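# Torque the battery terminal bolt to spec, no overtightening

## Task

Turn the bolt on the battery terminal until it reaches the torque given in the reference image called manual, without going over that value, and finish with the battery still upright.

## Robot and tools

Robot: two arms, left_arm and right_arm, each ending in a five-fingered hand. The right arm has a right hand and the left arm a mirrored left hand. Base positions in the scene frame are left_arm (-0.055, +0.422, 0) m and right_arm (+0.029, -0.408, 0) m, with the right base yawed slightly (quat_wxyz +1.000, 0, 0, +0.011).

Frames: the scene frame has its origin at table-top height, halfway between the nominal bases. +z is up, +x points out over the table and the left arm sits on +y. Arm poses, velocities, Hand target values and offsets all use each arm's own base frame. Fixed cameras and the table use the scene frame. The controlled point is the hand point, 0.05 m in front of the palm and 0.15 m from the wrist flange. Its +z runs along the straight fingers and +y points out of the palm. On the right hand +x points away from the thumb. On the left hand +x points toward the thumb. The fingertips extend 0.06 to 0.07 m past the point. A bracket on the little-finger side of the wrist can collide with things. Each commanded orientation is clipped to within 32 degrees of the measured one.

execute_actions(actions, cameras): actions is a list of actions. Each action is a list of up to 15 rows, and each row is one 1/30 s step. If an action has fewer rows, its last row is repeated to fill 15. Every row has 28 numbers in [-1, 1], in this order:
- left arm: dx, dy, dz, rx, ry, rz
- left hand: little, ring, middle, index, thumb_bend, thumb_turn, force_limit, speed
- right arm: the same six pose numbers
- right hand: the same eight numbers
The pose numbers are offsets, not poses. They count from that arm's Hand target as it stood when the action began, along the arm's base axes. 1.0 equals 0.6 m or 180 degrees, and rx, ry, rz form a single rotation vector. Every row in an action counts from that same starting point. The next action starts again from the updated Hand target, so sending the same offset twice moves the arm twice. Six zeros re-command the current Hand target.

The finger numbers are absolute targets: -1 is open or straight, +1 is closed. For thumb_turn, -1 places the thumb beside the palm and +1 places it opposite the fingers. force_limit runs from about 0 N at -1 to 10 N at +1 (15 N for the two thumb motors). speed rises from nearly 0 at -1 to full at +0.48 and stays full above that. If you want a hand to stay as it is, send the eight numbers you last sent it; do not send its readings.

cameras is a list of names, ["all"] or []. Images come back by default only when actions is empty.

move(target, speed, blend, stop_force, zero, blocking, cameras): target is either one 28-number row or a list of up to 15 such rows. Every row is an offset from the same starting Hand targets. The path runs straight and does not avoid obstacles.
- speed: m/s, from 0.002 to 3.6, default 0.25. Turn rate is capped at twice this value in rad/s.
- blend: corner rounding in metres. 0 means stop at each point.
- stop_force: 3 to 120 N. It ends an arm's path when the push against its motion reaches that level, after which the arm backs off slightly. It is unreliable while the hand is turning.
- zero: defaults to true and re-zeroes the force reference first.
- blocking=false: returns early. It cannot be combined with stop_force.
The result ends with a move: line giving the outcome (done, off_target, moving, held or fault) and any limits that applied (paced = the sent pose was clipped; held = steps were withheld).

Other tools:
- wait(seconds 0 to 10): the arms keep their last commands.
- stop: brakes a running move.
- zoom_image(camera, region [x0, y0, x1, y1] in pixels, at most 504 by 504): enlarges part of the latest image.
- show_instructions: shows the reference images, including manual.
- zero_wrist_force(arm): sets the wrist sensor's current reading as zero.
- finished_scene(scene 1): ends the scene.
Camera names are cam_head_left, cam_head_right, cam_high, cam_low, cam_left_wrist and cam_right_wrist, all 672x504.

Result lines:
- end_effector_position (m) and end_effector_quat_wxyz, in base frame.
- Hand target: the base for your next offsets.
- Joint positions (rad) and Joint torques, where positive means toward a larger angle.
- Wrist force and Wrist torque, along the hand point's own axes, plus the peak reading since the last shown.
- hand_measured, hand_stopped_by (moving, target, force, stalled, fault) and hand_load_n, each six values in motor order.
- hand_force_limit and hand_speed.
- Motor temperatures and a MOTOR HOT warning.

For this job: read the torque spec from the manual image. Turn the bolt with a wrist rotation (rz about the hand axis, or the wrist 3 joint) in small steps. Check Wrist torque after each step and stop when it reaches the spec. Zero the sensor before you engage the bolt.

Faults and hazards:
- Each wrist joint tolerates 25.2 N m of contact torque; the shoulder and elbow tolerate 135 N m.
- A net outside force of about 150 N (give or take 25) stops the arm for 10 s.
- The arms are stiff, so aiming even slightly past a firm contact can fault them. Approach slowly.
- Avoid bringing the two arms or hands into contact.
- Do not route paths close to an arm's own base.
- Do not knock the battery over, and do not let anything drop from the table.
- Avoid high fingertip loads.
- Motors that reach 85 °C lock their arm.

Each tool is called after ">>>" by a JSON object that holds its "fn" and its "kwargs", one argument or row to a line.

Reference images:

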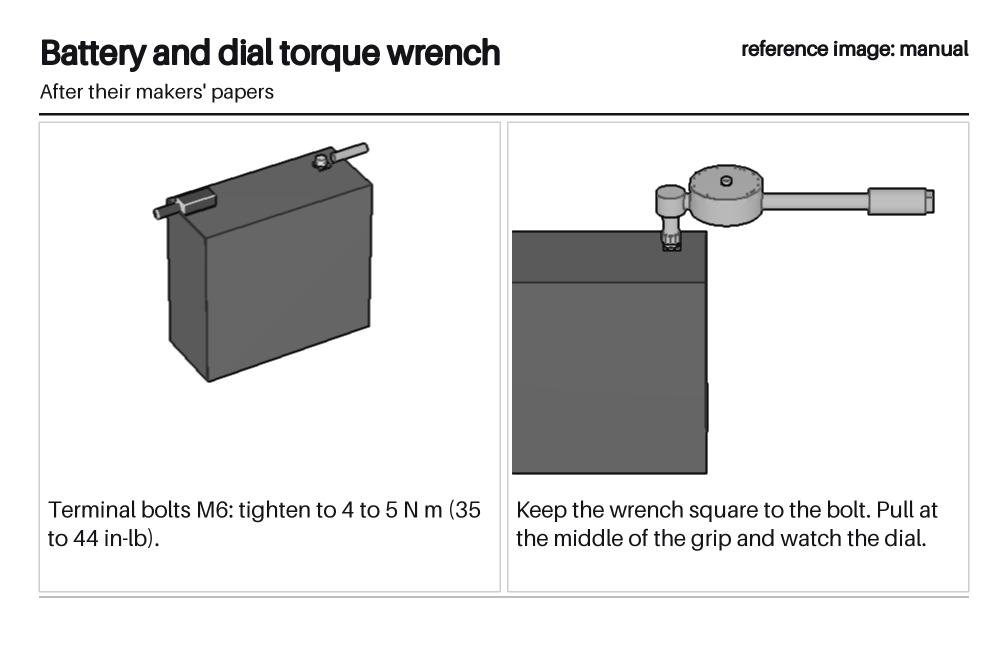

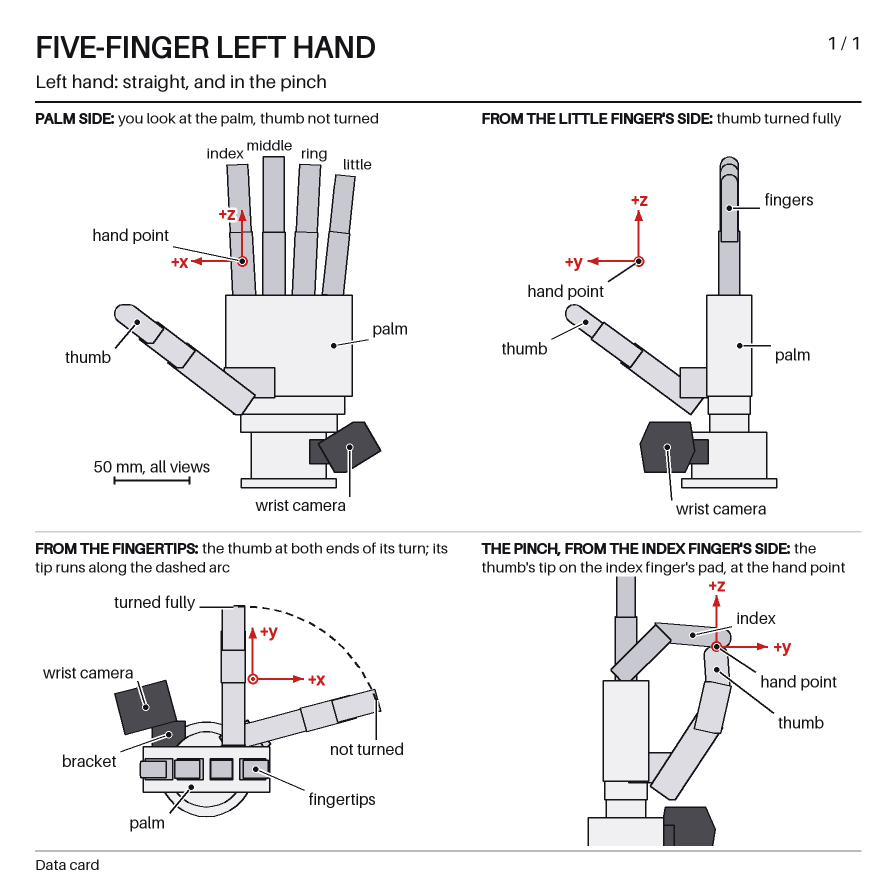

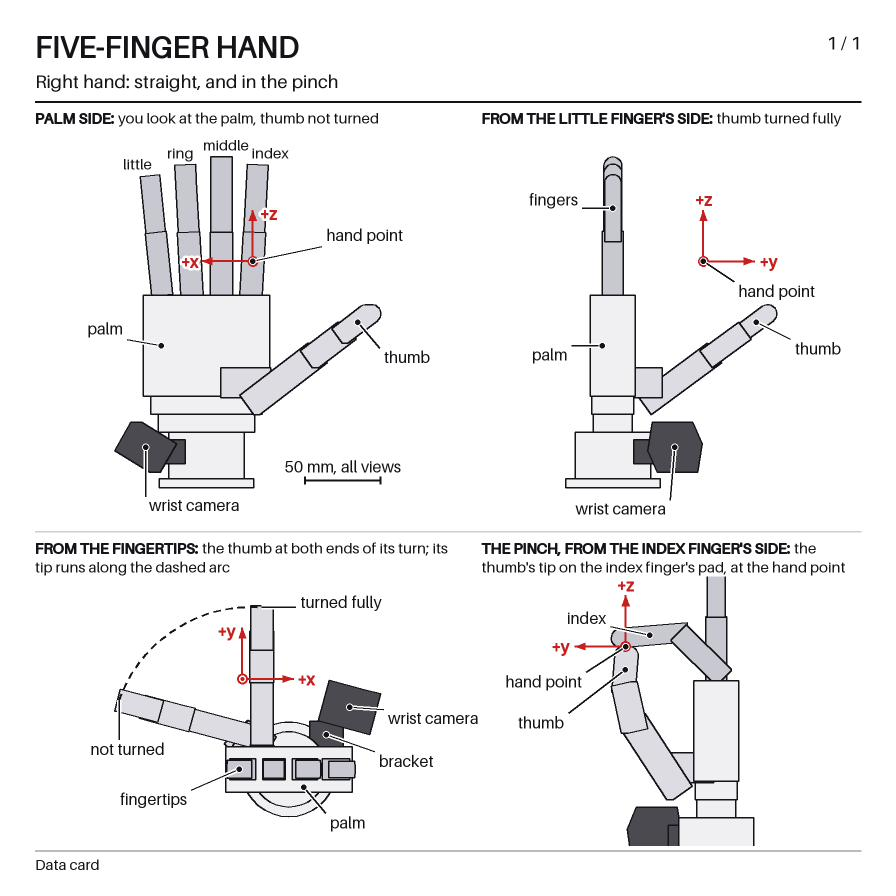

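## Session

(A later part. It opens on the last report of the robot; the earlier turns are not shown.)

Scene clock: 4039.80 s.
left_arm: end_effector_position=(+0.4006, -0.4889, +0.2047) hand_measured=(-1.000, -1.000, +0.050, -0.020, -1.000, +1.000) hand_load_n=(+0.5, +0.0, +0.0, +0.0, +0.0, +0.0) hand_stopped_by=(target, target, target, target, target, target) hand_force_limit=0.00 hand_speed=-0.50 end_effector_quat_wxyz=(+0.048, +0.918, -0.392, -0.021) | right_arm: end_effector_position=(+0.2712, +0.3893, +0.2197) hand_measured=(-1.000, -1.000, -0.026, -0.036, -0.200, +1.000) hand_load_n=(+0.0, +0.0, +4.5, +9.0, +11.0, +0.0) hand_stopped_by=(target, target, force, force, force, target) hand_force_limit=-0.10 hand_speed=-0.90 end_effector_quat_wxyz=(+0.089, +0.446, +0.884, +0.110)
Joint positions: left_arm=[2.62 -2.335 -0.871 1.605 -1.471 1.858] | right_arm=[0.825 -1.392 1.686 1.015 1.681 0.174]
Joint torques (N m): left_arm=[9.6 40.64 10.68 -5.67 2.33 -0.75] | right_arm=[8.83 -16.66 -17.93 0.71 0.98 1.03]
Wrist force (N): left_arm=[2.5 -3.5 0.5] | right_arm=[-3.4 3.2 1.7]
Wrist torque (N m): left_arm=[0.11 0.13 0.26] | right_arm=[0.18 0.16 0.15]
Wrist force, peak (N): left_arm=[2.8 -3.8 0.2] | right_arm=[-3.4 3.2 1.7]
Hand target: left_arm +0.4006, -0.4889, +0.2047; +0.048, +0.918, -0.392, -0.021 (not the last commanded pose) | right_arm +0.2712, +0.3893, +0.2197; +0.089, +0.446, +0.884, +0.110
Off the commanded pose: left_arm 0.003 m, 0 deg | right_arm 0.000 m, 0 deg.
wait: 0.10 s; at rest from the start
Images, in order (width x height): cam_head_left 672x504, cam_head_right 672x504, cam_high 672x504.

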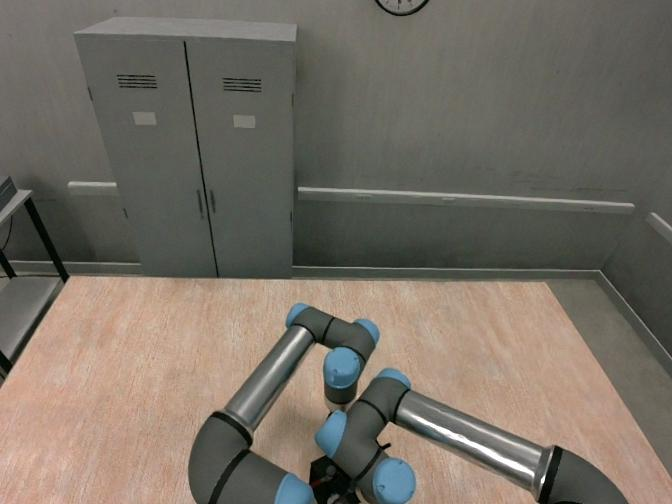

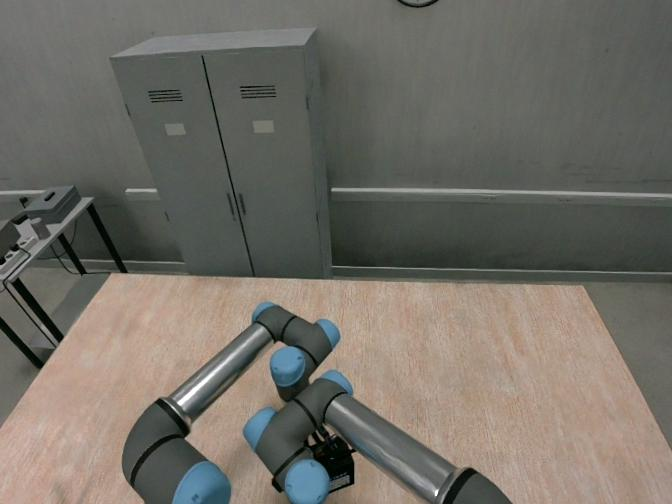

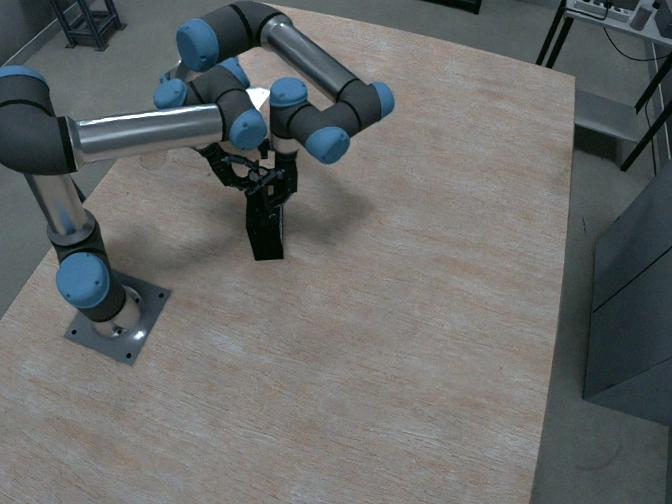

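>>> {"fn": "execute_actions", "kwargs": {
  "actions": [],
  "cameras": ["cam_left_wrist","cam_low","cam_high","cam_right_wrist"]
}}

Scene clock: 4240.13 s.
left_arm: end_effector_position=(+0.4006, -0.4889, +0.2047) hand_measured=(-1.000, -1.000, +0.050, -0.020, -1.000, +1.000) hand_load_n=(+0.5, +0.0, +0.5, +0.0, +0.0, +0.0) hand_stopped_by=(target, target, target, target, target, target) hand_force_limit=0.00 hand_speed=-0.50 end_effector_quat_wxyz=(+0.048, +0.918, -0.392, -0.021) | right_arm: end_effector_position=(+0.2712, +0.3893, +0.2197) hand_measured=(-1.000, -1.000, -0.026, -0.036, -0.200, +1.000) hand_load_n=(+0.0, +0.0, +4.5, +8.5, +11.0, +0.5) hand_stopped_by=(target, target, force, force, force, target) hand_force_limit=-0.10 hand_speed=-0.90 end_effector_quat_wxyz=(+0.089, +0.446, +0.884, +0.110)
Joint positions: left_arm=[2.62 -2.335 -0.871 1.605 -1.471 1.858] | right_arm=[0.825 -1.392 1.686 1.015 1.681 0.174]
Joint velocities: within noise
Joint torques (N m): left_arm=[8.51 39.93 10.58 -5.57 2.53 -0.65] | right_arm=[9.05 -17.25 -17.88 0.76 0.91 1.16]
Motor temperatures (°C): left_arm=[28 30 32 32 41 40] | right_arm=[30 34 30 38 32 38]
Wrist force (N): left_arm=[2.2 -3.4 0.3] | right_arm=[-3.3 2.6 2.0]
Wrist torque (N m): left_arm=[0.13 0.16 0.25] | right_arm=[0.08 0.13 0.14]
Wrist force, peak (N): left_arm=[2.7 -3.7 0.6] | right_arm=[-3.5 3.1 1.9]
Hand target: left_arm +0.4006, -0.4889, +0.2047; +0.048, +0.918, -0.392, -0.021 (not the last commanded pose) | right_arm +0.2712, +0.3893, +0.2197; +0.089, +0.446, +0.884, +0.110
Off the commanded pose: left_arm 0.003 m, 0 deg | right_arm 0.000 m, 0 deg.
Images, in order (width x height): cam_high 672x504, cam_low 672x504, cam_left_wrist 672x504, cam_right_wrist 672x504.

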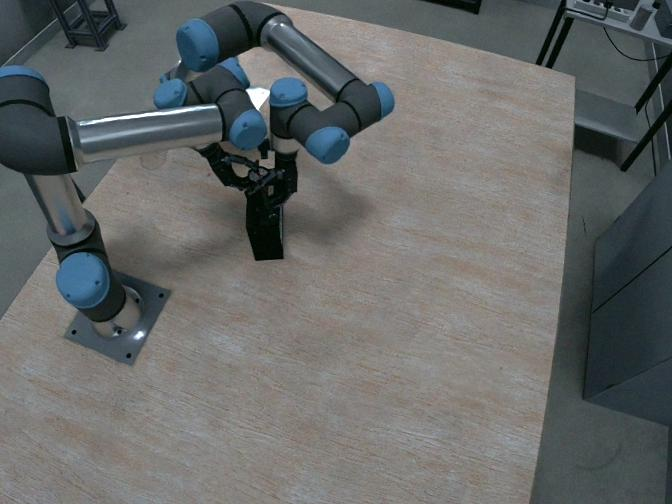

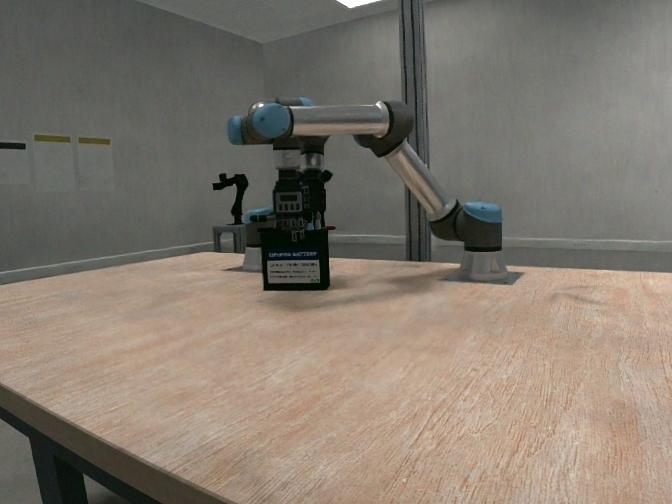

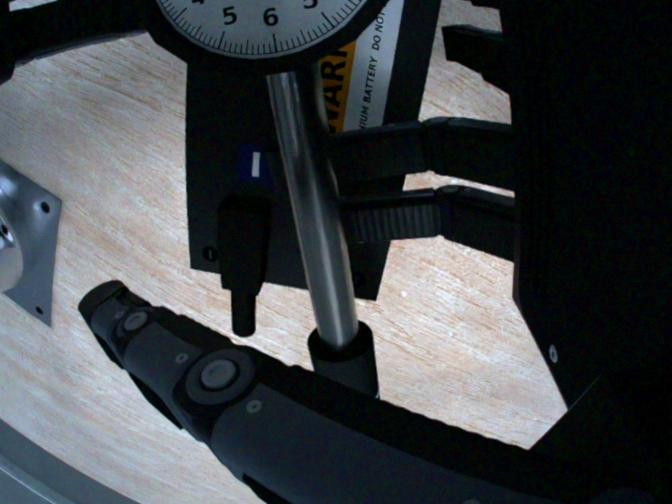

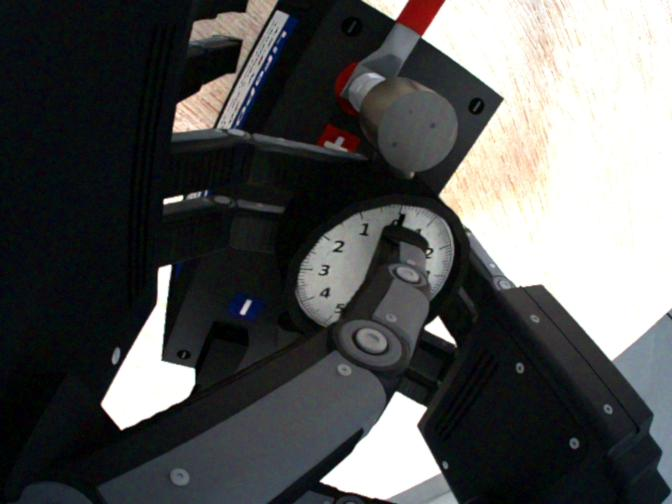

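>>> {"fn": "move", "kwargs": {
  "target": [0.0723,0.0691,0,0,0,0,-1,-1,0.05,-0.02,-1,1,0,-0.5,0,0,0,0,0,0,-1,-1,0.05,-0.02,-0.18,1,-0.1,-0.9],
  "speed": 0.06,
  "cameras": ["cam_left_wrist"]
}}

>>> {"fn": "move", "kwargs": {
  "target": [0,0,0,0,0,0,1,1,0.05,-0.02,-1,1,0,0.2,0,0,0,0,0,0,-1,-1,0.05,-0.02,-0.18,1,-0.1,-0.9],
  "speed": 0.06,
  "cameras": ["cam_left_wrist"]
}}

Scene clock: 4319.83 s.
left_arm: end_effector_position=(+0.4440, -0.4474, +0.2046) hand_measured=(-1.000, -1.000, +0.050, -0.020, -1.000, +1.000) hand_load_n=(+0.0, +0.0, +0.0, +0.0, -0.5, +0.0) hand_stopped_by=(target, target, target, target, target, target) hand_force_limit=0.00 hand_speed=-0.50 end_effector_quat_wxyz=(+0.048, +0.918, -0.392, -0.021) end_effector_velocity=(-0.001, -0.001, +0.000) end_effector_angular_velocity=(+0.001, +0.001, +0.002) | right_arm: end_effector_position=(+0.2712, +0.3894, +0.2197) hand_measured=(-1.000, -1.000, -0.026, -0.036, -0.200, +1.000) hand_load_n=(+0.0, +0.0, +4.5, +8.5, +10.5, +0.0) hand_stopped_by=(target, target, force, force, force, target) hand_force_limit=-0.10 hand_speed=-0.90 end_effector_quat_wxyz=(+0.089, +0.446, +0.884, +0.110)
Joint positions: left_arm=[2.716 -2.356 -0.835 1.581 -1.474 1.955] | right_arm=[0.825 -1.392 1.686 1.015 1.681 0.174]
Joint velocities: left_arm=[-0.003 0.001 -0.002 0 0 -0.005] | right_arm=[within noise]
Joint torques (N m): left_arm=[-12.47 56.23 11.33 -1.41 -0.73 -2.12] | right_arm=[9.09 -17.5 -17.87 2.24 0.82 1.08]
Wrist force (N): left_arm=[0.0 -0.1 -0.3] | right_arm=[-3.2 3.2 1.3]
Wrist torque (N m): left_arm=[0.00 0.00 -0.11] | right_arm=[0.12 0.14 0.17]
Wrist force, peak (N): left_arm=[2.4 -3.9 0.0] | right_arm=[-3.1 3.7 2.0]
Hand target: left_arm +0.4439, -0.4475, +0.2047; +0.048, +0.918, -0.392, -0.021 | right_arm +0.2712, +0.3893, +0.2197; +0.089, +0.446, +0.884, +0.110
Off the commanded pose: left_arm 0.000 m, 0 deg | right_arm 0.000 m, 0 deg.
move: done
Images, in order (width x height): cam_left_wrist 672x504.

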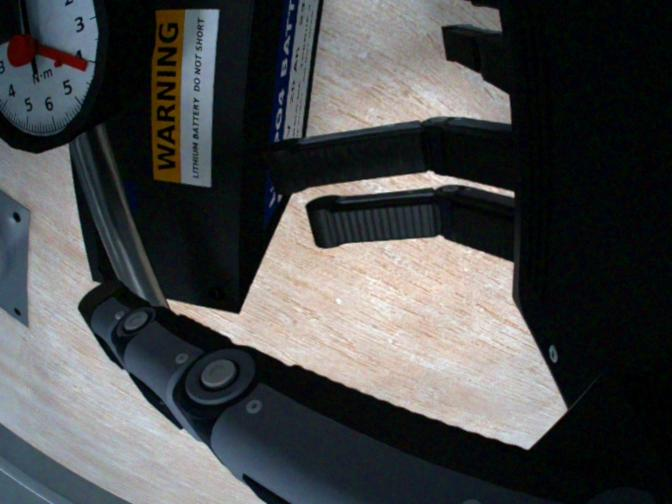

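Scene clock: 4320.73 s.
left_arm: end_effector_position=(+0.4439, -0.4475, +0.2047) hand_measured=(+1.000, +1.000, +0.050, -0.020, -1.000, +1.000) hand_load_n=(+0.0, +0.0, +0.0, +0.0, +0.0, +0.0) hand_stopped_by=(target, target, target, target, target, target) hand_force_limit=0.00 hand_speed=0.20 end_effector_quat_wxyz=(+0.048, +0.918, -0.392, -0.021) | right_arm: end_effector_position=(+0.2712, +0.3893, +0.2197) hand_measured=(-1.000, -1.000, -0.026, -0.036, -0.200, +1.000) hand_load_n=(+0.0, +0.0, +4.5, +8.5, +11.0, +0.0) hand_stopped_by=(target, target, force, force, force, target) hand_force_limit=-0.10 hand_speed=-0.90 end_effector_quat_wxyz=(+0.089, +0.446, +0.884, +0.110)
Joint positions: left_arm=[2.716 -2.356 -0.836 1.581 -1.474 1.955] | right_arm=[0.825 -1.392 1.686 1.015 1.681 0.174]
Joint torques (N m): left_arm=[-12.16 56.36 11.79 -0.18 1.12 -1.86] | right_arm=[8.34 -16.82 -17.56 3.13 0.85 1.19]
Wrist force (N): left_arm=[0.2 0.1 -0.2] | right_arm=[-3.4 3.3 0.9]
Wrist torque (N m): left_arm=[0.03 -0.02 -0.10] | right_arm=[0.15 0.17 0.16]
Wrist force, peak (N): left_arm=[0.2 -0.2 -0.5] | right_arm=[-3.2 3.7 1.8]
Hand target: left_arm +0.4439, -0.4475, +0.2047; +0.048, +0.918, -0.392, -0.021 | right_arm +0.2712, +0.3893, +0.2197; +0.089, +0.446, +0.884, +0.110
Off the commanded pose: left_arm 0.000 m, 0 deg | right_arm 0.000 m, 0 deg.
move: done
Images, in order (width x height): cam_left_wrist 672x504.

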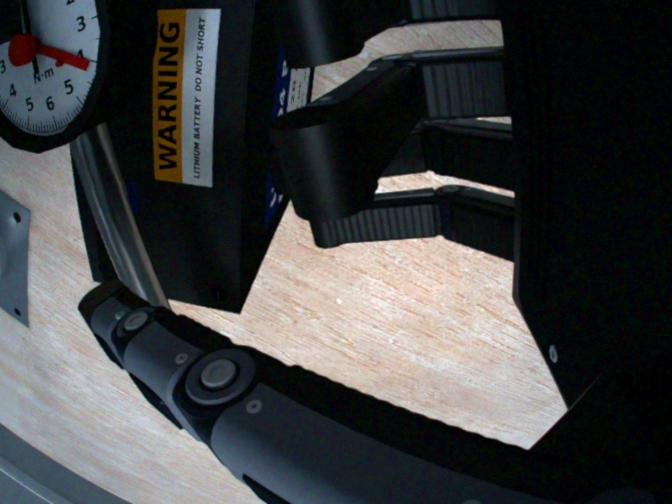

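>>> {"fn": "move", "kwargs": {
  "target": [
    [0.0612,-0.0640,0.0922,0,0,0,1,1,0.05,-0.02,-1,1,0,0.2,0,0,0,0,0,0,-1,-1,0.05,-0.02,-0.18,1,-0.1,-0.9],
    [0.0612,-0.0640,0.0922,-0.0615,0.0643,0,1,1,1,1,-1,1,0,0.2,0,0,0,0,0,0,-1,-1,0.05,-0.02,-0.18,1,-0.1,-0.9]
  ],
  "speed": 0.1,
  "cameras": ["cam_left_wrist"]
}}

Scene clock: 4422.73 s.
left_arm: end_effector_position=(+0.4807, -0.4859, +0.2600) hand_measured=(+1.000, +1.000, +1.000, +1.000, -1.000, +1.000) hand_load_n=(+0.0, +0.0, +0.0, +0.0, +0.0, +0.0) hand_stopped_by=(target, target, target, target, target, target) hand_force_limit=0.00 hand_speed=0.20 end_effector_quat_wxyz=(+0.175, +0.903, -0.386, -0.075) | right_arm: end_effector_position=(+0.2712, +0.3893, +0.2197) hand_measured=(-1.000, -1.000, -0.026, -0.036, -0.200, +1.000) hand_load_n=(+0.0, +0.0, +4.5, +8.5, +11.0, +0.0) hand_stopped_by=(target, target, force, force, force, target) hand_force_limit=-0.10 hand_speed=-0.90 end_effector_quat_wxyz=(+0.089, +0.446, +0.884, +0.110)
Joint positions: left_arm=[2.775 -2.655 -0.251 1.164 -1.226 2.042] | right_arm=[0.825 -1.392 1.686 1.015 1.681 0.174]
Joint torques (N m): left_arm=[-13.16 47.34 25.61 -4.86 0.92 -1.71] | right_arm=[8.69 -17.71 -17.43 3.14 0.89 1.09]
Wrist force (N): left_arm=[0.2 -0.1 0.0] | right_arm=[-3.2 3.3 1.5]
Wrist torque (N m): left_arm=[-0.01 0.00 -0.04] | right_arm=[0.13 0.13 0.17]
Wrist force, peak (N): left_arm=[0.5 0.0 -1.0] | right_arm=[-3.6 3.5 1.4]
Hand target: left_arm +0.4807, -0.4859, +0.2600; +0.175, +0.903, -0.386, -0.075 | right_arm +0.2712, +0.3893, +0.2197; +0.089, +0.446, +0.884, +0.110
Off the commanded pose: left_arm 0.000 m, 0 deg | right_arm 0.000 m, 0 deg.
move: done
Images, in order (width x height): cam_left_wrist 672x504.

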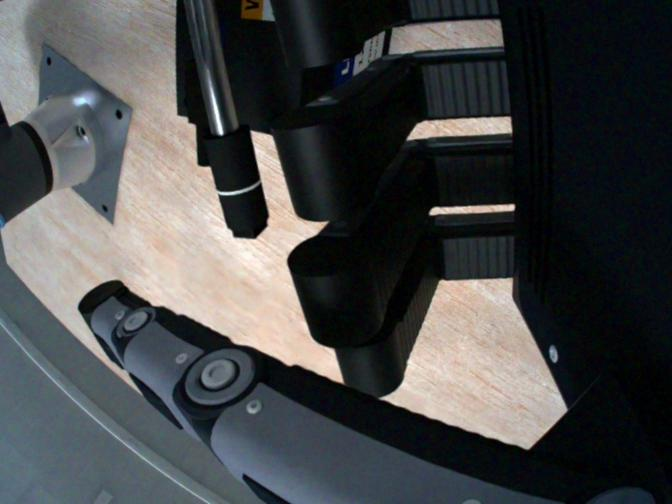

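>>> {"fn": "move", "kwargs": {
  "target": [
    [0,0,-0.1158,0,0,0,1,1,1,1,-1,1,0,0.2,0,0,0,0,0,0,-1,-1,0.05,-0.02,-0.18,1,-0.1,-0.9],
    [-0.0362,-0.0346,-0.1158,0,0,0,1,1,1,1,-1,1,0,0.2,0,0,0,0,0,0,-1,-1,0.05,-0.02,-0.18,1,-0.1,-0.9]
  ],
  "speed": 0.07,
  "stop_force": 8,
  "cameras": ["cam_left_wrist", "cam_low"]
}}

>>> {"fn": "zoom_image", "kwargs": {
  "camera": "cam_low",
  "region": [245, 150, 345, 250]
}}

Scene clock: 4559.23 s.
left_arm: end_effector_position=(+0.4589, -0.5066, +0.1905) hand_measured=(+1.000, +1.000, +1.000, +1.000, -1.000, +1.000) hand_load_n=(+0.0, +0.0, +0.0, +0.0, +0.0, +0.0) hand_stopped_by=(target, target, target, target, target, target) hand_force_limit=0.00 hand_speed=0.20 end_effector_quat_wxyz=(+0.175, +0.903, -0.386, -0.075) | right_arm: end_effector_position=(+0.2712, +0.3893, +0.2197) hand_measured=(-1.000, -1.000, -0.026, -0.036, -0.200, +1.000) hand_load_n=(+0.0, +0.0, +4.5, +8.5, +11.0, +0.0) hand_stopped_by=(target, target, force, force, force, target) hand_force_limit=-0.10 hand_speed=-0.90 end_effector_quat_wxyz=(+0.089, +0.446, +0.884, +0.110)
Joint positions: left_arm=[2.734 -2.575 -0.583 1.43 -1.219 1.998] | right_arm=[0.825 -1.392 1.686 1.015 1.681 0.174]
Joint torques (N m): left_arm=[10.32 45.81 25.45 -4.98 -0.69 1.91] | right_arm=[9.06 -17.97 -17.52 3.23 0.76 1.07]
Wrist force (N): left_arm=[0.5 0.0 0.5] | right_arm=[-3.4 3.4 1.7]
Wrist torque (N m): left_arm=[-0.02 -0.05 -0.02] | right_arm=[0.13 0.15 0.17]
Wrist force, peak (N): left_arm=[0.0 -1.0 0.3] | right_arm=[-3.6 3.5 1.6]
Hand target: left_arm +0.4589, -0.5066, +0.1905; +0.175, +0.903, -0.386, -0.075 | right_arm +0.2712, +0.3893, +0.2197; +0.089, +0.446, +0.884, +0.110
Off the commanded pose: left_arm 0.000 m, 0 deg | right_arm 0.000 m, 0 deg.
move: done
Images, in order (width x height): cam_low 672x504, cam_left_wrist 672x504.

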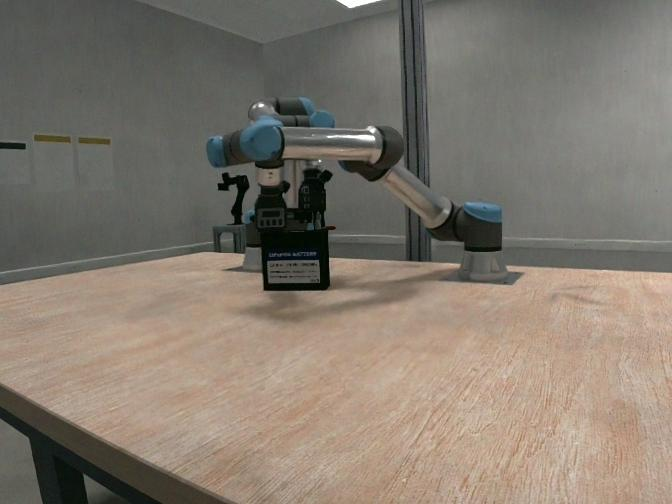

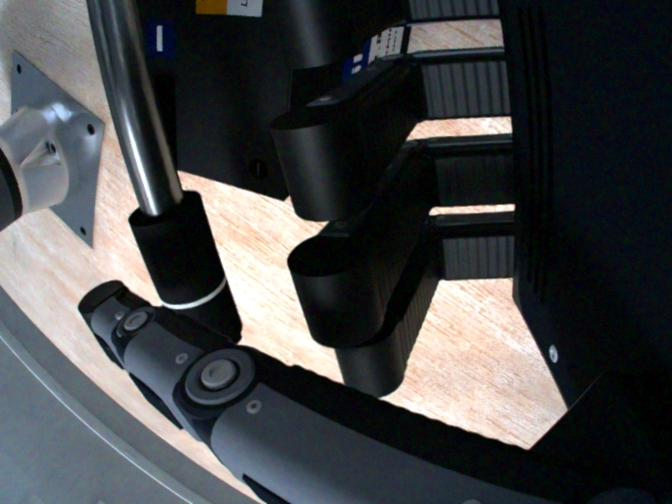

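Scaled by 5.040.

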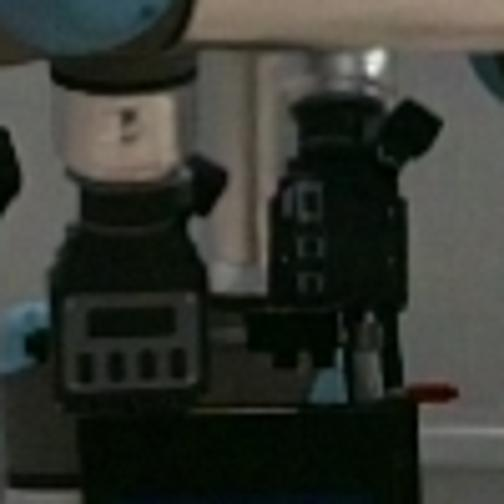

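>>> {"fn": "move", "kwargs": {
  "target": [-0.0181,-0.0173,0,0,0,0,1,1,1,1,-1,1,0,0.2,0,0,0,0,0,0,-1,-1,0.05,-0.02,-0.18,1,-0.1,-0.9],
  "speed": 0.03,
  "stop_force": 4,
  "cameras": ["cam_left_wrist"]
}}

Scene clock: 4582.23 s.
left_arm: end_effector_position=(+0.4481, -0.5170, +0.1905) hand_measured=(+1.000, +1.000, +1.000, +1.000, -1.000, +1.000) hand_load_n=(+0.0, +0.0, +0.0, +0.0, +0.0, +0.0) hand_stopped_by=(target, target, target, target, target, target) hand_force_limit=0.00 hand_speed=0.20 end_effector_quat_wxyz=(+0.175, +0.903, -0.386, -0.075) | right_arm: end_effector_position=(+0.2712, +0.3893, +0.2197) hand_measured=(-1.000, -1.000, -0.026, -0.036, -0.200, +1.000) hand_load_n=(+0.0, +0.0, +4.5, +8.5, +11.0, +0.0) hand_stopped_by=(target, target, force, force, force, target) hand_force_limit=-0.10 hand_speed=-0.90 end_effector_quat_wxyz=(+0.089, +0.446, +0.884, +0.110)
Joint positions: left_arm=[2.712 -2.563 -0.603 1.447 -1.216 1.976] | right_arm=[0.825 -1.392 1.686 1.015 1.681 0.174]
Joint torques (N m): left_arm=[11.09 44.94 25.12 -4.93 -0.03 1.94] | right_arm=[8.55 -18.1 -16.98 3.21 0.72 1.01]
Wrist force (N): left_arm=[0.2 0.2 0.1] | right_arm=[-3.2 3.5 1.5]
Wrist torque (N m): left_arm=[0.02 0.00 0.02] | right_arm=[0.15 0.13 0.18]
Wrist force, peak (N): left_arm=[0.4 0.5 0.0] | right_arm=[-3.4 3.6 2.0]
Hand target: left_arm +0.4481, -0.5170, +0.1905; +0.175, +0.903, -0.386, -0.075 | right_arm +0.2712, +0.3893, +0.2197; +0.089, +0.446, +0.884, +0.110
Off the commanded pose: left_arm 0.000 m, 0 deg | right_arm 0.000 m, 0 deg.
move: done
Images, in order (width x height): cam_left_wrist 672x504.

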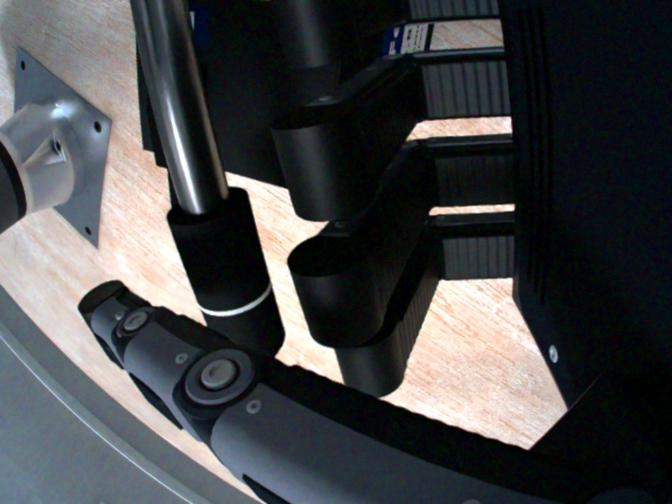

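>>> {"fn": "move", "kwargs": {
  "target": [-0.0181,-0.0173,0,0,0,0,1,1,1,1,-1,1,0,0.2,0,0,0,0,0,0,-1,-1,0.05,-0.02,-0.18,1,-0.1,-0.9],
  "speed": 0.02,
  "stop_force": 3,
  "cameras": ["cam_left_wrist"]
}}

Scene clock: 4612.77 s.
left_arm: end_effector_position=(+0.4372, -0.5274, +0.1905) hand_measured=(+1.000, +1.000, +1.000, +1.000, -1.000, +1.000) hand_load_n=(+0.5, +0.0, +0.5, +0.0, +0.0, +0.0) hand_stopped_by=(target, target, target, target, target, target) hand_force_limit=0.00 hand_speed=0.20 end_effector_quat_wxyz=(+0.175, +0.903, -0.386, -0.075) | right_arm: end_effector_position=(+0.2712, +0.3893, +0.2197) hand_measured=(-1.000, -1.000, -0.026, -0.036, -0.200, +1.000) hand_load_n=(+0.0, +0.0, +4.5, +8.5, +11.0, +0.0) hand_stopped_by=(target, target, force, force, force, target) hand_force_limit=-0.10 hand_speed=-0.90 end_effector_quat_wxyz=(+0.089, +0.446, +0.884, +0.110)
Joint positions: left_arm=[2.691 -2.553 -0.62 1.462 -1.212 1.953] | right_arm=[0.825 -1.392 1.686 1.015 1.681 0.174]
Joint torques (N m): left_arm=[11.34 44.41 25.1 -4.55 0.12 2.1] | right_arm=[8.94 -18.43 -16.92 3.23 0.78 1.05]
Wrist force (N): left_arm=[0.4 0.1 0.1] | right_arm=[-3.0 3.4 1.5]
Wrist torque (N m): left_arm=[0.01 -0.03 0.04] | right_arm=[0.13 0.10 0.19]
Wrist force, peak (N): left_arm=[0.5 -0.2 0.3] | right_arm=[-3.6 3.6 1.6]
Hand target: left_arm +0.4372, -0.5274, +0.1905; +0.175, +0.903, -0.386, -0.075 | right_arm +0.2712, +0.3893, +0.2197; +0.089, +0.446, +0.884, +0.110
Off the commanded pose: left_arm 0.000 m, 0 deg | right_arm 0.000 m, 0 deg.
move: done
Images, in order (width x height): cam_left_wrist 672x504.

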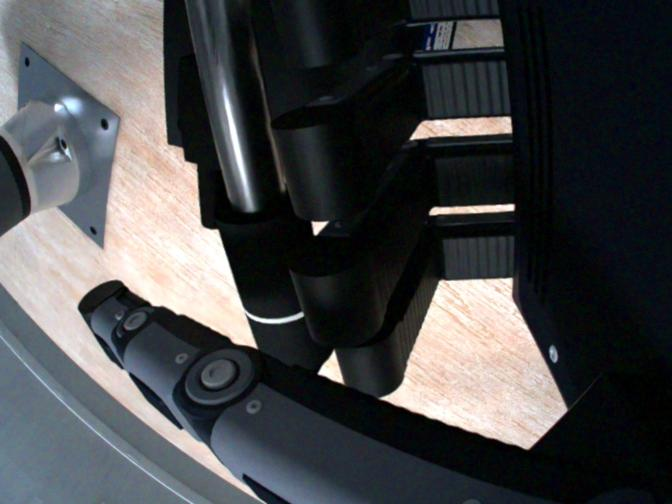

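>>> {"fn": "move", "kwargs": {
  "target": [-0.0181,-0.0173,0,0,0,0,1,1,1,1,-1,1,0,0.2,0,0,0,0,0,0,-1,-1,0.05,-0.02,-0.18,1,-0.1,-0.9],
  "speed": 0.02,
  "stop_force": 3,
  "cameras": ["cam_left_wrist"]
}}

Scene clock: 4626.13 s.
left_arm: end_effector_position=(+0.4265, -0.5376, +0.1905) hand_measured=(+1.000, +1.000, +1.000, +1.000, -1.000, +1.000) hand_load_n=(+0.0, +0.0, -0.5, +0.0, +0.0, +0.0) hand_stopped_by=(target, target, target, target, target, target) hand_force_limit=0.00 hand_speed=0.20 end_effector_quat_wxyz=(+0.175, +0.903, -0.386, -0.075) | right_arm: end_effector_position=(+0.2712, +0.3894, +0.2197) hand_measured=(-1.000, -1.000, -0.026, -0.036, -0.200, +1.000) hand_load_n=(+0.0, +0.0, +5.0, +8.5, +10.0, +1.0) hand_stopped_by=(target, target, force, force, force, target) hand_force_limit=-0.10 hand_speed=-0.90 end_effector_quat_wxyz=(+0.089, +0.446, +0.884, +0.110)
Joint positions: left_arm=[2.669 -2.545 -0.634 1.475 -1.21 1.93] | right_arm=[0.825 -1.392 1.686 1.015 1.681 0.174]
Joint torques (N m): left_arm=[9.47 46.5 25.84 -5.03 0.46 1.73] | right_arm=[2.62 -18 -16.72 -0.57 0.84 0.98]
Wrist force (N): left_arm=[0.1 -2.3 0.1] | right_arm=[-1.3 -3.5 -1.5]
Wrist torque (N m): left_arm=[-0.10 0.02 0.06] | right_arm=[0.04 0.20 0.06]
Wrist force, peak (N): left_arm=[0.2 -4.0 -0.1] | right_arm=[-0.7 -6.5 -3.2]
Hand target: left_arm +0.4265, -0.5376, +0.1905; +0.175, +0.903, -0.386, -0.075 | right_arm +0.2712, +0.3893, +0.2197; +0.089, +0.446, +0.884, +0.110
Off the commanded pose: left_arm 0.000 m, 0 deg | right_arm 0.000 m, 0 deg.
move: contact (left_arm)
Images, in order (width x height): cam_left_wrist 672x504.

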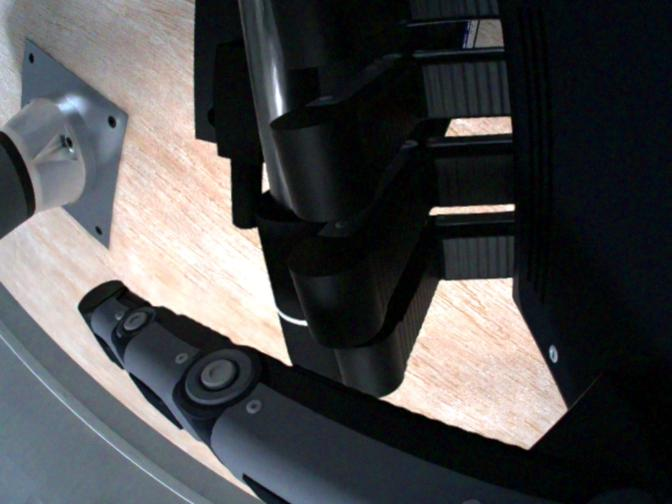

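>>> {"fn": "wait", "kwargs": {
  "seconds": 0.1,
  "cameras": ["cam_low", "cam_high"]
}}

>>> {"fn": "zoom_image", "kwargs": {
  "camera": "cam_low",
  "region": [255, 180, 325, 250]
}}

Scene clock: 4661.17 s.
left_arm: end_effector_position=(+0.4265, -0.5376, +0.1905) hand_measured=(+1.000, +1.000, +1.000, +1.000, -1.000, +1.000) hand_load_n=(+0.0, +0.0, -0.5, +0.0, +0.0, +0.0) hand_stopped_by=(target, target, target, target, target, target) hand_force_limit=0.00 hand_speed=0.20 end_effector_quat_wxyz=(+0.175, +0.903, -0.386, -0.075) | right_arm: end_effector_position=(+0.2712, +0.3893, +0.2197) hand_measured=(-1.000, -1.000, -0.026, -0.036, -0.200, +1.000) hand_load_n=(+0.0, +0.0, +5.0, +8.5, +10.5, +1.0) hand_stopped_by=(target, target, force, force, force, target) hand_force_limit=-0.10 hand_speed=-0.90 end_effector_quat_wxyz=(+0.089, +0.446, +0.884, +0.110)
Joint positions: left_arm=[2.669 -2.545 -0.634 1.475 -1.21 1.93] | right_arm=[0.825 -1.392 1.686 1.015 1.681 0.174]
Joint torques (N m): left_arm=[9.94 45.91 25.75 -4.69 0.54 1.62] | right_arm=[-6.17 -18.75 -16.89 -0.56 0.76 1.04]
Wrist force (N): left_arm=[0.3 -2.6 0.0] | right_arm=[-1.7 -3.7 -1.6]
Wrist torque (N m): left_arm=[-0.09 -0.01 0.07] | right_arm=[0.03 0.26 0.03]
Wrist force, peak (N): left_arm=[0.1 -2.9 0.1] | right_arm=[-1.3 -3.9 -2.0]
Hand target: left_arm +0.4265, -0.5376, +0.1905; +0.175, +0.903, -0.386, -0.075 | right_arm +0.2712, +0.3893, +0.2197; +0.089, +0.446, +0.884, +0.110
Off the commanded pose: left_arm 0.000 m, 0 deg | right_arm 0.000 m, 0 deg.
wait: 0.10 s; at rest from the start
Images, in order (width x height): cam_high 672x504, cam_low 672x504.

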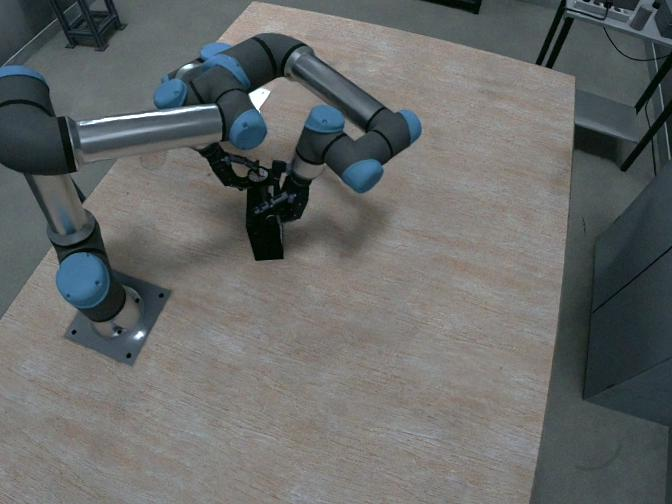

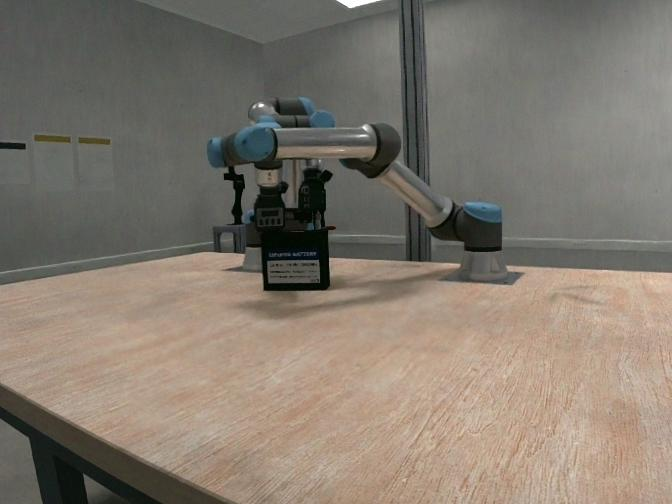

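Scaled by 7.200.

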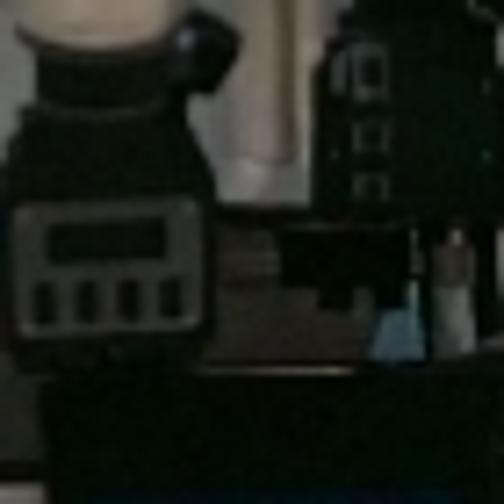

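>>> {"fn": "move", "kwargs": {
  "target": [
    [0.006,0.0058,0,0,0,0,1,1,1,1,-1,1,0,0.2,0,0,0,0,0,0,-1,-1,0.05,-0.02,-0.18,1,-0.1,-0.9],
    [0.0164,-0.0050,0,0,0,0,1,1,1,1,-1,1,0,0.2,0,0,0,0,0,0,-1,-1,0.05,-0.02,-0.18,1,-0.1,-0.9],
    [0.0104,-0.0108,0,0,0,0,1,1,1,1,-1,1,0,0.2,0,0,0,0,0,0,-1,-1,0.05,-0.02,-0.18,1,-0.1,-0.9]
  ],
  "speed": 0.03,
  "cameras": ["cam_left_wrist"]
}}

Scene clock: 4677.63 s.
left_arm: end_effector_position=(+0.4326, -0.5443, +0.1905) hand_measured=(+1.000, +1.000, +1.000, +1.000, -1.000, +1.000) hand_load_n=(+0.0, -1.0, +0.0, +0.0, +0.0, +0.0) hand_stopped_by=(target, target, target, target, target, target) hand_force_limit=0.00 hand_speed=0.20 end_effector_quat_wxyz=(+0.175, +0.903, -0.386, -0.075) | right_arm: end_effector_position=(+0.2712, +0.3893, +0.2197) hand_measured=(-1.000, -1.000, -0.026, -0.036, -0.200, +1.000) hand_load_n=(+0.0, +0.0, +5.0, +8.5, +10.0, +1.5) hand_stopped_by=(target, target, force, force, force, target) hand_force_limit=-0.10 hand_speed=-0.90 end_effector_quat_wxyz=(+0.089, +0.446, +0.884, +0.110)
Joint positions: left_arm=[2.664 -2.583 -0.56 1.442 -1.209 1.925] | right_arm=[0.825 -1.392 1.686 1.015 1.681 0.174]
Joint torques (N m): left_arm=[8.46 54.5 24.28 -2.51 2.31 1.23] | right_arm=[-6.83 -18.87 -16.22 1.16 0.73 1.03]
Wrist force (N): left_arm=[-0.1 -2.8 -0.5] | right_arm=[-2.2 -4.9 -1.0]
Wrist torque (N m): left_arm=[-0.08 0.00 0.11] | right_arm=[-0.01 0.21 0.04]
Wrist force, peak (N): left_arm=[0.3 -3.0 0.1] | right_arm=[-2.1 -4.9 -1.5]
Hand target: left_arm +0.4328, -0.5441, +0.1905; +0.175, +0.903, -0.386, -0.075 | right_arm +0.2712, +0.3893, +0.2197; +0.089, +0.446, +0.884, +0.110
Off the commanded pose: left_arm 0.000 m, 0 deg | right_arm 0.000 m, 0 deg.
move: done
Images, in order (width x height): cam_left_wrist 672x504.

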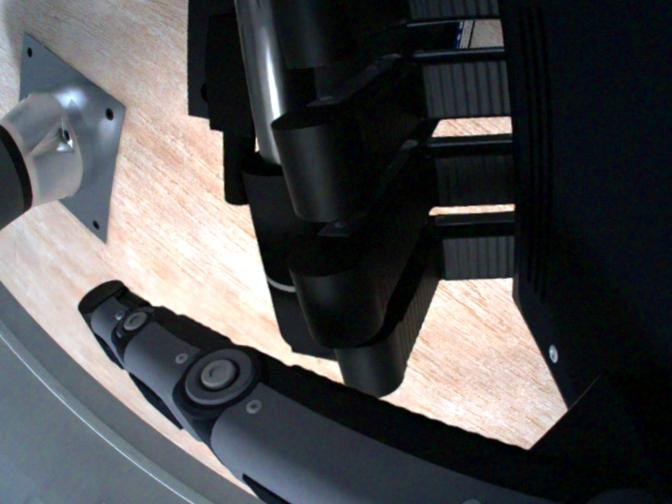

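>>> {"fn": "move", "kwargs": {
  "target": [0,0,0,0,0,0,1,1,1,1,-0.45,1,-0.5,-0.8,0,0,0,0,0,0,-1,-1,0.05,-0.02,-0.18,1,-0.1,-0.9],
  "speed": 0.03,
  "cameras": ["cam_left_wrist"]
}}

Scene clock: 4690.47 s.
left_arm: end_effector_position=(+0.4328, -0.5441, +0.1905) hand_measured=(+1.000, +1.000, +1.000, +1.000, -0.498, +1.000) hand_load_n=(+0.0, -0.5, -0.5, +0.0, +4.0, +1.5) hand_stopped_by=(target, target, target, target, force, target) hand_force_limit=-0.50 hand_speed=-0.80 end_effector_quat_wxyz=(+0.175, +0.903, -0.386, -0.075) | right_arm: end_effector_position=(+0.2712, +0.3893, +0.2197) hand_measured=(-1.000, -1.000, -0.026, -0.036, -0.200, +1.000) hand_load_n=(+0.0, +0.0, +5.0, +8.5, +10.0, +1.0) hand_stopped_by=(target, target, force, force, force, target) hand_force_limit=-0.10 hand_speed=-0.90 end_effector_quat_wxyz=(+0.089, +0.446, +0.884, +0.110)
Joint positions: left_arm=[2.665 -2.583 -0.56 1.442 -1.209 1.925] | right_arm=[0.825 -1.392 1.686 1.015 1.681 0.174]
Joint torques (N m): left_arm=[8.45 46.17 25.17 -4.75 1.56 1.81] | right_arm=[-6.68 -18.64 -15.73 -0.57 0.7 1.02]
Wrist force (N): left_arm=[-0.1 -2.0 -0.2] | right_arm=[-2.3 -3.1 -1.3]
Wrist torque (N m): left_arm=[-0.07 0.00 0.08] | right_arm=[0.07 0.24 0.04]
Wrist force, peak (N): left_arm=[-0.1 -2.5 -0.2] | right_arm=[-2.2 -4.4 -1.1]
Hand target: left_arm +0.4328, -0.5441, +0.1905; +0.175, +0.903, -0.386, -0.075 | right_arm +0.2712, +0.3893, +0.2197; +0.089, +0.446, +0.884, +0.110
Off the commanded pose: left_arm 0.000 m, 0 deg | right_arm 0.000 m, 0 deg.
move: done
Images, in order (width x height): cam_left_wrist 672x504.

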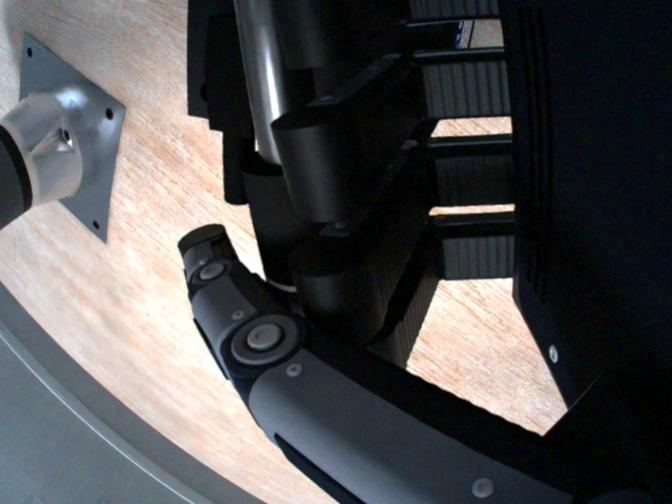

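>>> {"fn": "move", "kwargs": {
  "target": [0,0,0,0,0,0,1,1,1,1,-0.35,1,0.1,-0.8,0,0,0,0,0,0,-1,-1,0.05,-0.02,-0.18,1,-0.1,-0.9],
  "speed": 0.03
}}

Scene clock: 4694.57 s.
left_arm: end_effector_position=(+0.4328, -0.5441, +0.1905) hand_measured=(+1.000, +1.000, +1.000, +1.000, -0.458, +1.000) hand_load_n=(+0.0, -0.5, -1.0, +0.0, +8.0, +2.5) hand_stopped_by=(target, target, target, target, force, target) hand_force_limit=0.10 hand_speed=-0.80 end_effector_quat_wxyz=(+0.175, +0.903, -0.386, -0.075) | right_arm: end_effector_position=(+0.2712, +0.3893, +0.2197) hand_measured=(-1.000, -1.000, -0.026, -0.036, -0.200, +1.000) hand_load_n=(+0.0, +0.0, +5.0, +8.5, +10.0, +1.0) hand_stopped_by=(target, target, force, force, force, target) hand_force_limit=-0.10 hand_speed=-0.90 end_effector_quat_wxyz=(+0.089, +0.446, +0.884, +0.110)
Joint positions: left_arm=[2.665 -2.583 -0.56 1.442 -1.209 1.925] | right_arm=[0.825 -1.392 1.686 1.015 1.681 0.174]
Joint torques (N m): left_arm=[10.02 46.96 26.09 -4.65 0.83 1.92] | right_arm=[-6.61 -18.72 -16.29 -0.64 0.63 0.9]
Wrist force (N): left_arm=[-0.2 -1.8 -0.2] | right_arm=[-2.0 -3.1 -1.2]
Wrist torque (N m): left_arm=[-0.04 0.01 0.07] | right_arm=[0.07 0.20 0.06]
Wrist force, peak (N): left_arm=[0.1 -2.5 -0.2] | right_arm=[-2.2 -3.5 -1.2]
Hand target: left_arm +0.4328, -0.5441, +0.1905; +0.175, +0.903, -0.386, -0.075 | right_arm +0.2712, +0.3893, +0.2197; +0.089, +0.446, +0.884, +0.110
Off the commanded pose: left_arm 0.000 m, 0 deg | right_arm 0.000 m, 0 deg.
move: done

>>> {"fn": "move", "kwargs": {
  "target": [0,0,0,0,0,0,1,1,1,1,-0.25,1,0.6,-0.8,0,0,0,0,0,0,-1,-1,0.05,-0.02,-0.18,1,-0.1,-0.9],
  "speed": 0.03
}}

>>> {"fn": "move", "kwargs": {
  "target": [0,0,0.002,0,0,0,1,1,1,1,-0.25,1,0.6,-0.8,0,0,0,0,0,0,-1,-1,0.05,-0.02,-0.18,1,-0.1,-0.9],
  "speed": 0.03
}}

Scene clock: 4700.20 s.
left_arm: end_effector_position=(+0.4328, -0.5441, +0.1905) hand_measured=(+1.000, +1.000, +1.000, +1.000, -0.428, +1.000) hand_load_n=(+0.5, -0.5, -1.5, +0.0, +11.5, +3.5) hand_stopped_by=(target, target, target, target, force, target) hand_force_limit=0.60 hand_speed=-0.80 end_effector_quat_wxyz=(+0.175, +0.903, -0.386, -0.075) | right_arm: end_effector_position=(+0.2712, +0.3893, +0.2197) hand_measured=(-1.000, -1.000, -0.026, -0.036, -0.200, +1.000) hand_load_n=(+0.0, +0.0, +5.0, +8.5, +10.0, +1.5) hand_stopped_by=(target, target, force, force, force, target) hand_force_limit=-0.10 hand_speed=-0.90 end_effector_quat_wxyz=(+0.089, +0.446, +0.884, +0.110)
Joint positions: left_arm=[2.665 -2.583 -0.56 1.442 -1.209 1.925] | right_arm=[0.825 -1.392 1.686 1.015 1.681 0.174]
Joint torques (N m): left_arm=[9.93 47.22 26.06 -4.42 0.49 1.9] | right_arm=[-6.4 -19.42 -16.17 -0.61 0.75 0.97]
Wrist force (N): left_arm=[-0.1 -2.0 -0.1] | right_arm=[-2.0 -3.5 -1.1]
Wrist torque (N m): left_arm=[-0.08 0.02 0.07] | right_arm=[0.01 0.20 0.04]
Wrist force, peak (N): left_arm=[0.1 -2.5 0.0] | right_arm=[-2.4 -3.3 -1.1]
Hand target: left_arm +0.4328, -0.5441, +0.1905; +0.175, +0.903, -0.386, -0.075 | right_arm +0.2712, +0.3893, +0.2197; +0.089, +0.446, +0.884, +0.110
Off the commanded pose: left_arm 0.000 m, 0 deg | right_arm 0.000 m, 0 deg.
move: done

Scene clock: 4700.90 s.
left_arm: end_effector_position=(+0.4328, -0.5441, +0.1917) hand_measured=(+1.000, +1.000, +1.000, +1.000, -0.428, +1.000) hand_load_n=(+0.0, +0.0, -1.5, +0.0, +11.5, +3.5) hand_stopped_by=(target, target, target, target, force, target) hand_force_limit=0.60 hand_speed=-0.80 end_effector_quat_wxyz=(+0.175, +0.903, -0.386, -0.075) | right_arm: end_effector_position=(+0.2712, +0.3893, +0.2197) hand_measured=(-1.000, -1.000, -0.026, -0.036, -0.200, +1.000) hand_load_n=(+0.0, +0.0, +5.0, +8.5, +10.0, +1.0) hand_stopped_by=(target, target, force, force, force, target) hand_force_limit=-0.10 hand_speed=-0.90 end_effector_quat_wxyz=(+0.089, +0.446, +0.884, +0.110)
Joint positions: left_arm=[2.665 -2.583 -0.557 1.439 -1.209 1.925] | right_arm=[0.825 -1.392 1.686 1.015 1.681 0.174]
Joint torques (N m): left_arm=[10.76 48.01 22.5 -4.33 0.85 1.66] | right_arm=[-6.92 -19.12 -15.95 -0.36 0.71 0.95]
Wrist force (N): left_arm=[0.4 -1.8 -0.2] | right_arm=[-1.6 -2.8 -1.5]
Wrist torque (N m): left_arm=[-0.03 -0.04 0.09] | right_arm=[0.07 0.21 0.05]
Wrist force, peak (N): left_arm=[-0.2 -2.6 0.2] | right_arm=[-2.0 -3.5 -1.0]
Hand target: left_arm +0.4328, -0.5441, +0.1917; +0.175, +0.903, -0.386, -0.075 | right_arm +0.2712, +0.3893, +0.2197; +0.089, +0.446, +0.884, +0.110
Off the commanded pose: left_arm 0.000 m, 0 deg | right_arm 0.000 m, 0 deg.
move: done

>>> {"fn": "move", "kwargs": {
  "target": [0,0,0.0025,0,0,0,1,1,1,1,-0.25,1,0.6,-0.8,0,0,0,0,0,0,-1,-1,0.05,-0.02,-0.18,1,-0.1,-0.9],
  "speed": 0.03,
  "cameras": ["cam_right_wrist"]
}}

Scene clock: 4709.37 s.
left_arm: end_effector_position=(+0.4327, -0.5441, +0.1933) hand_measured=(+1.000, +1.000, +1.000, +1.000, -0.428, +1.000) hand_load_n=(+0.5, +0.0, -1.5, +0.0, +12.0, +3.5) hand_stopped_by=(target, target, target, target, force, target) hand_force_limit=0.60 hand_speed=-0.80 end_effector_quat_wxyz=(+0.175, +0.903, -0.386, -0.075) | right_arm: end_effector_position=(+0.2712, +0.3893, +0.2197) hand_measured=(-1.000, -1.000, -0.026, -0.036, -0.200, +1.000) hand_load_n=(+0.0, +0.0, +5.0, +8.5, +10.0, +1.5) hand_stopped_by=(target, target, force, force, force, target) hand_force_limit=-0.10 hand_speed=-0.90 end_effector_quat_wxyz=(+0.089, +0.446, +0.884, +0.110)
Joint positions: left_arm=[2.665 -2.583 -0.553 1.435 -1.209 1.925] | right_arm=[0.825 -1.392 1.686 1.015 1.681 0.174]
Joint torques (N m): left_arm=[9.88 49.4 22 -4.25 0.75 1.53] | right_arm=[-6.6 -19.87 -15.08 0.33 0.66 0.91]
Wrist force (N): left_arm=[0.2 -1.5 0.1] | right_arm=[-1.7 -2.3 -1.1]
Wrist torque (N m): left_arm=[0.00 0.00 0.06] | right_arm=[0.08 0.21 0.05]
Wrist force, peak (N): left_arm=[0.2 -2.4 -0.1] | right_arm=[-1.6 -3.3 -1.4]
Hand target: left_arm +0.4328, -0.5441, +0.1932; +0.175, +0.903, -0.386, -0.075 | right_arm +0.2712, +0.3893, +0.2197; +0.089, +0.446, +0.884, +0.110
Off the commanded pose: left_arm 0.000 m, 0 deg | right_arm 0.000 m, 0 deg.
move: done
Images, in order (width x height): cam_right_wrist 672x504.

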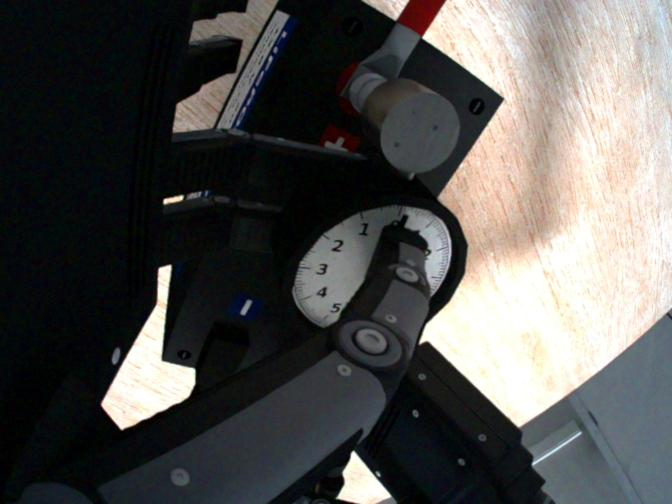

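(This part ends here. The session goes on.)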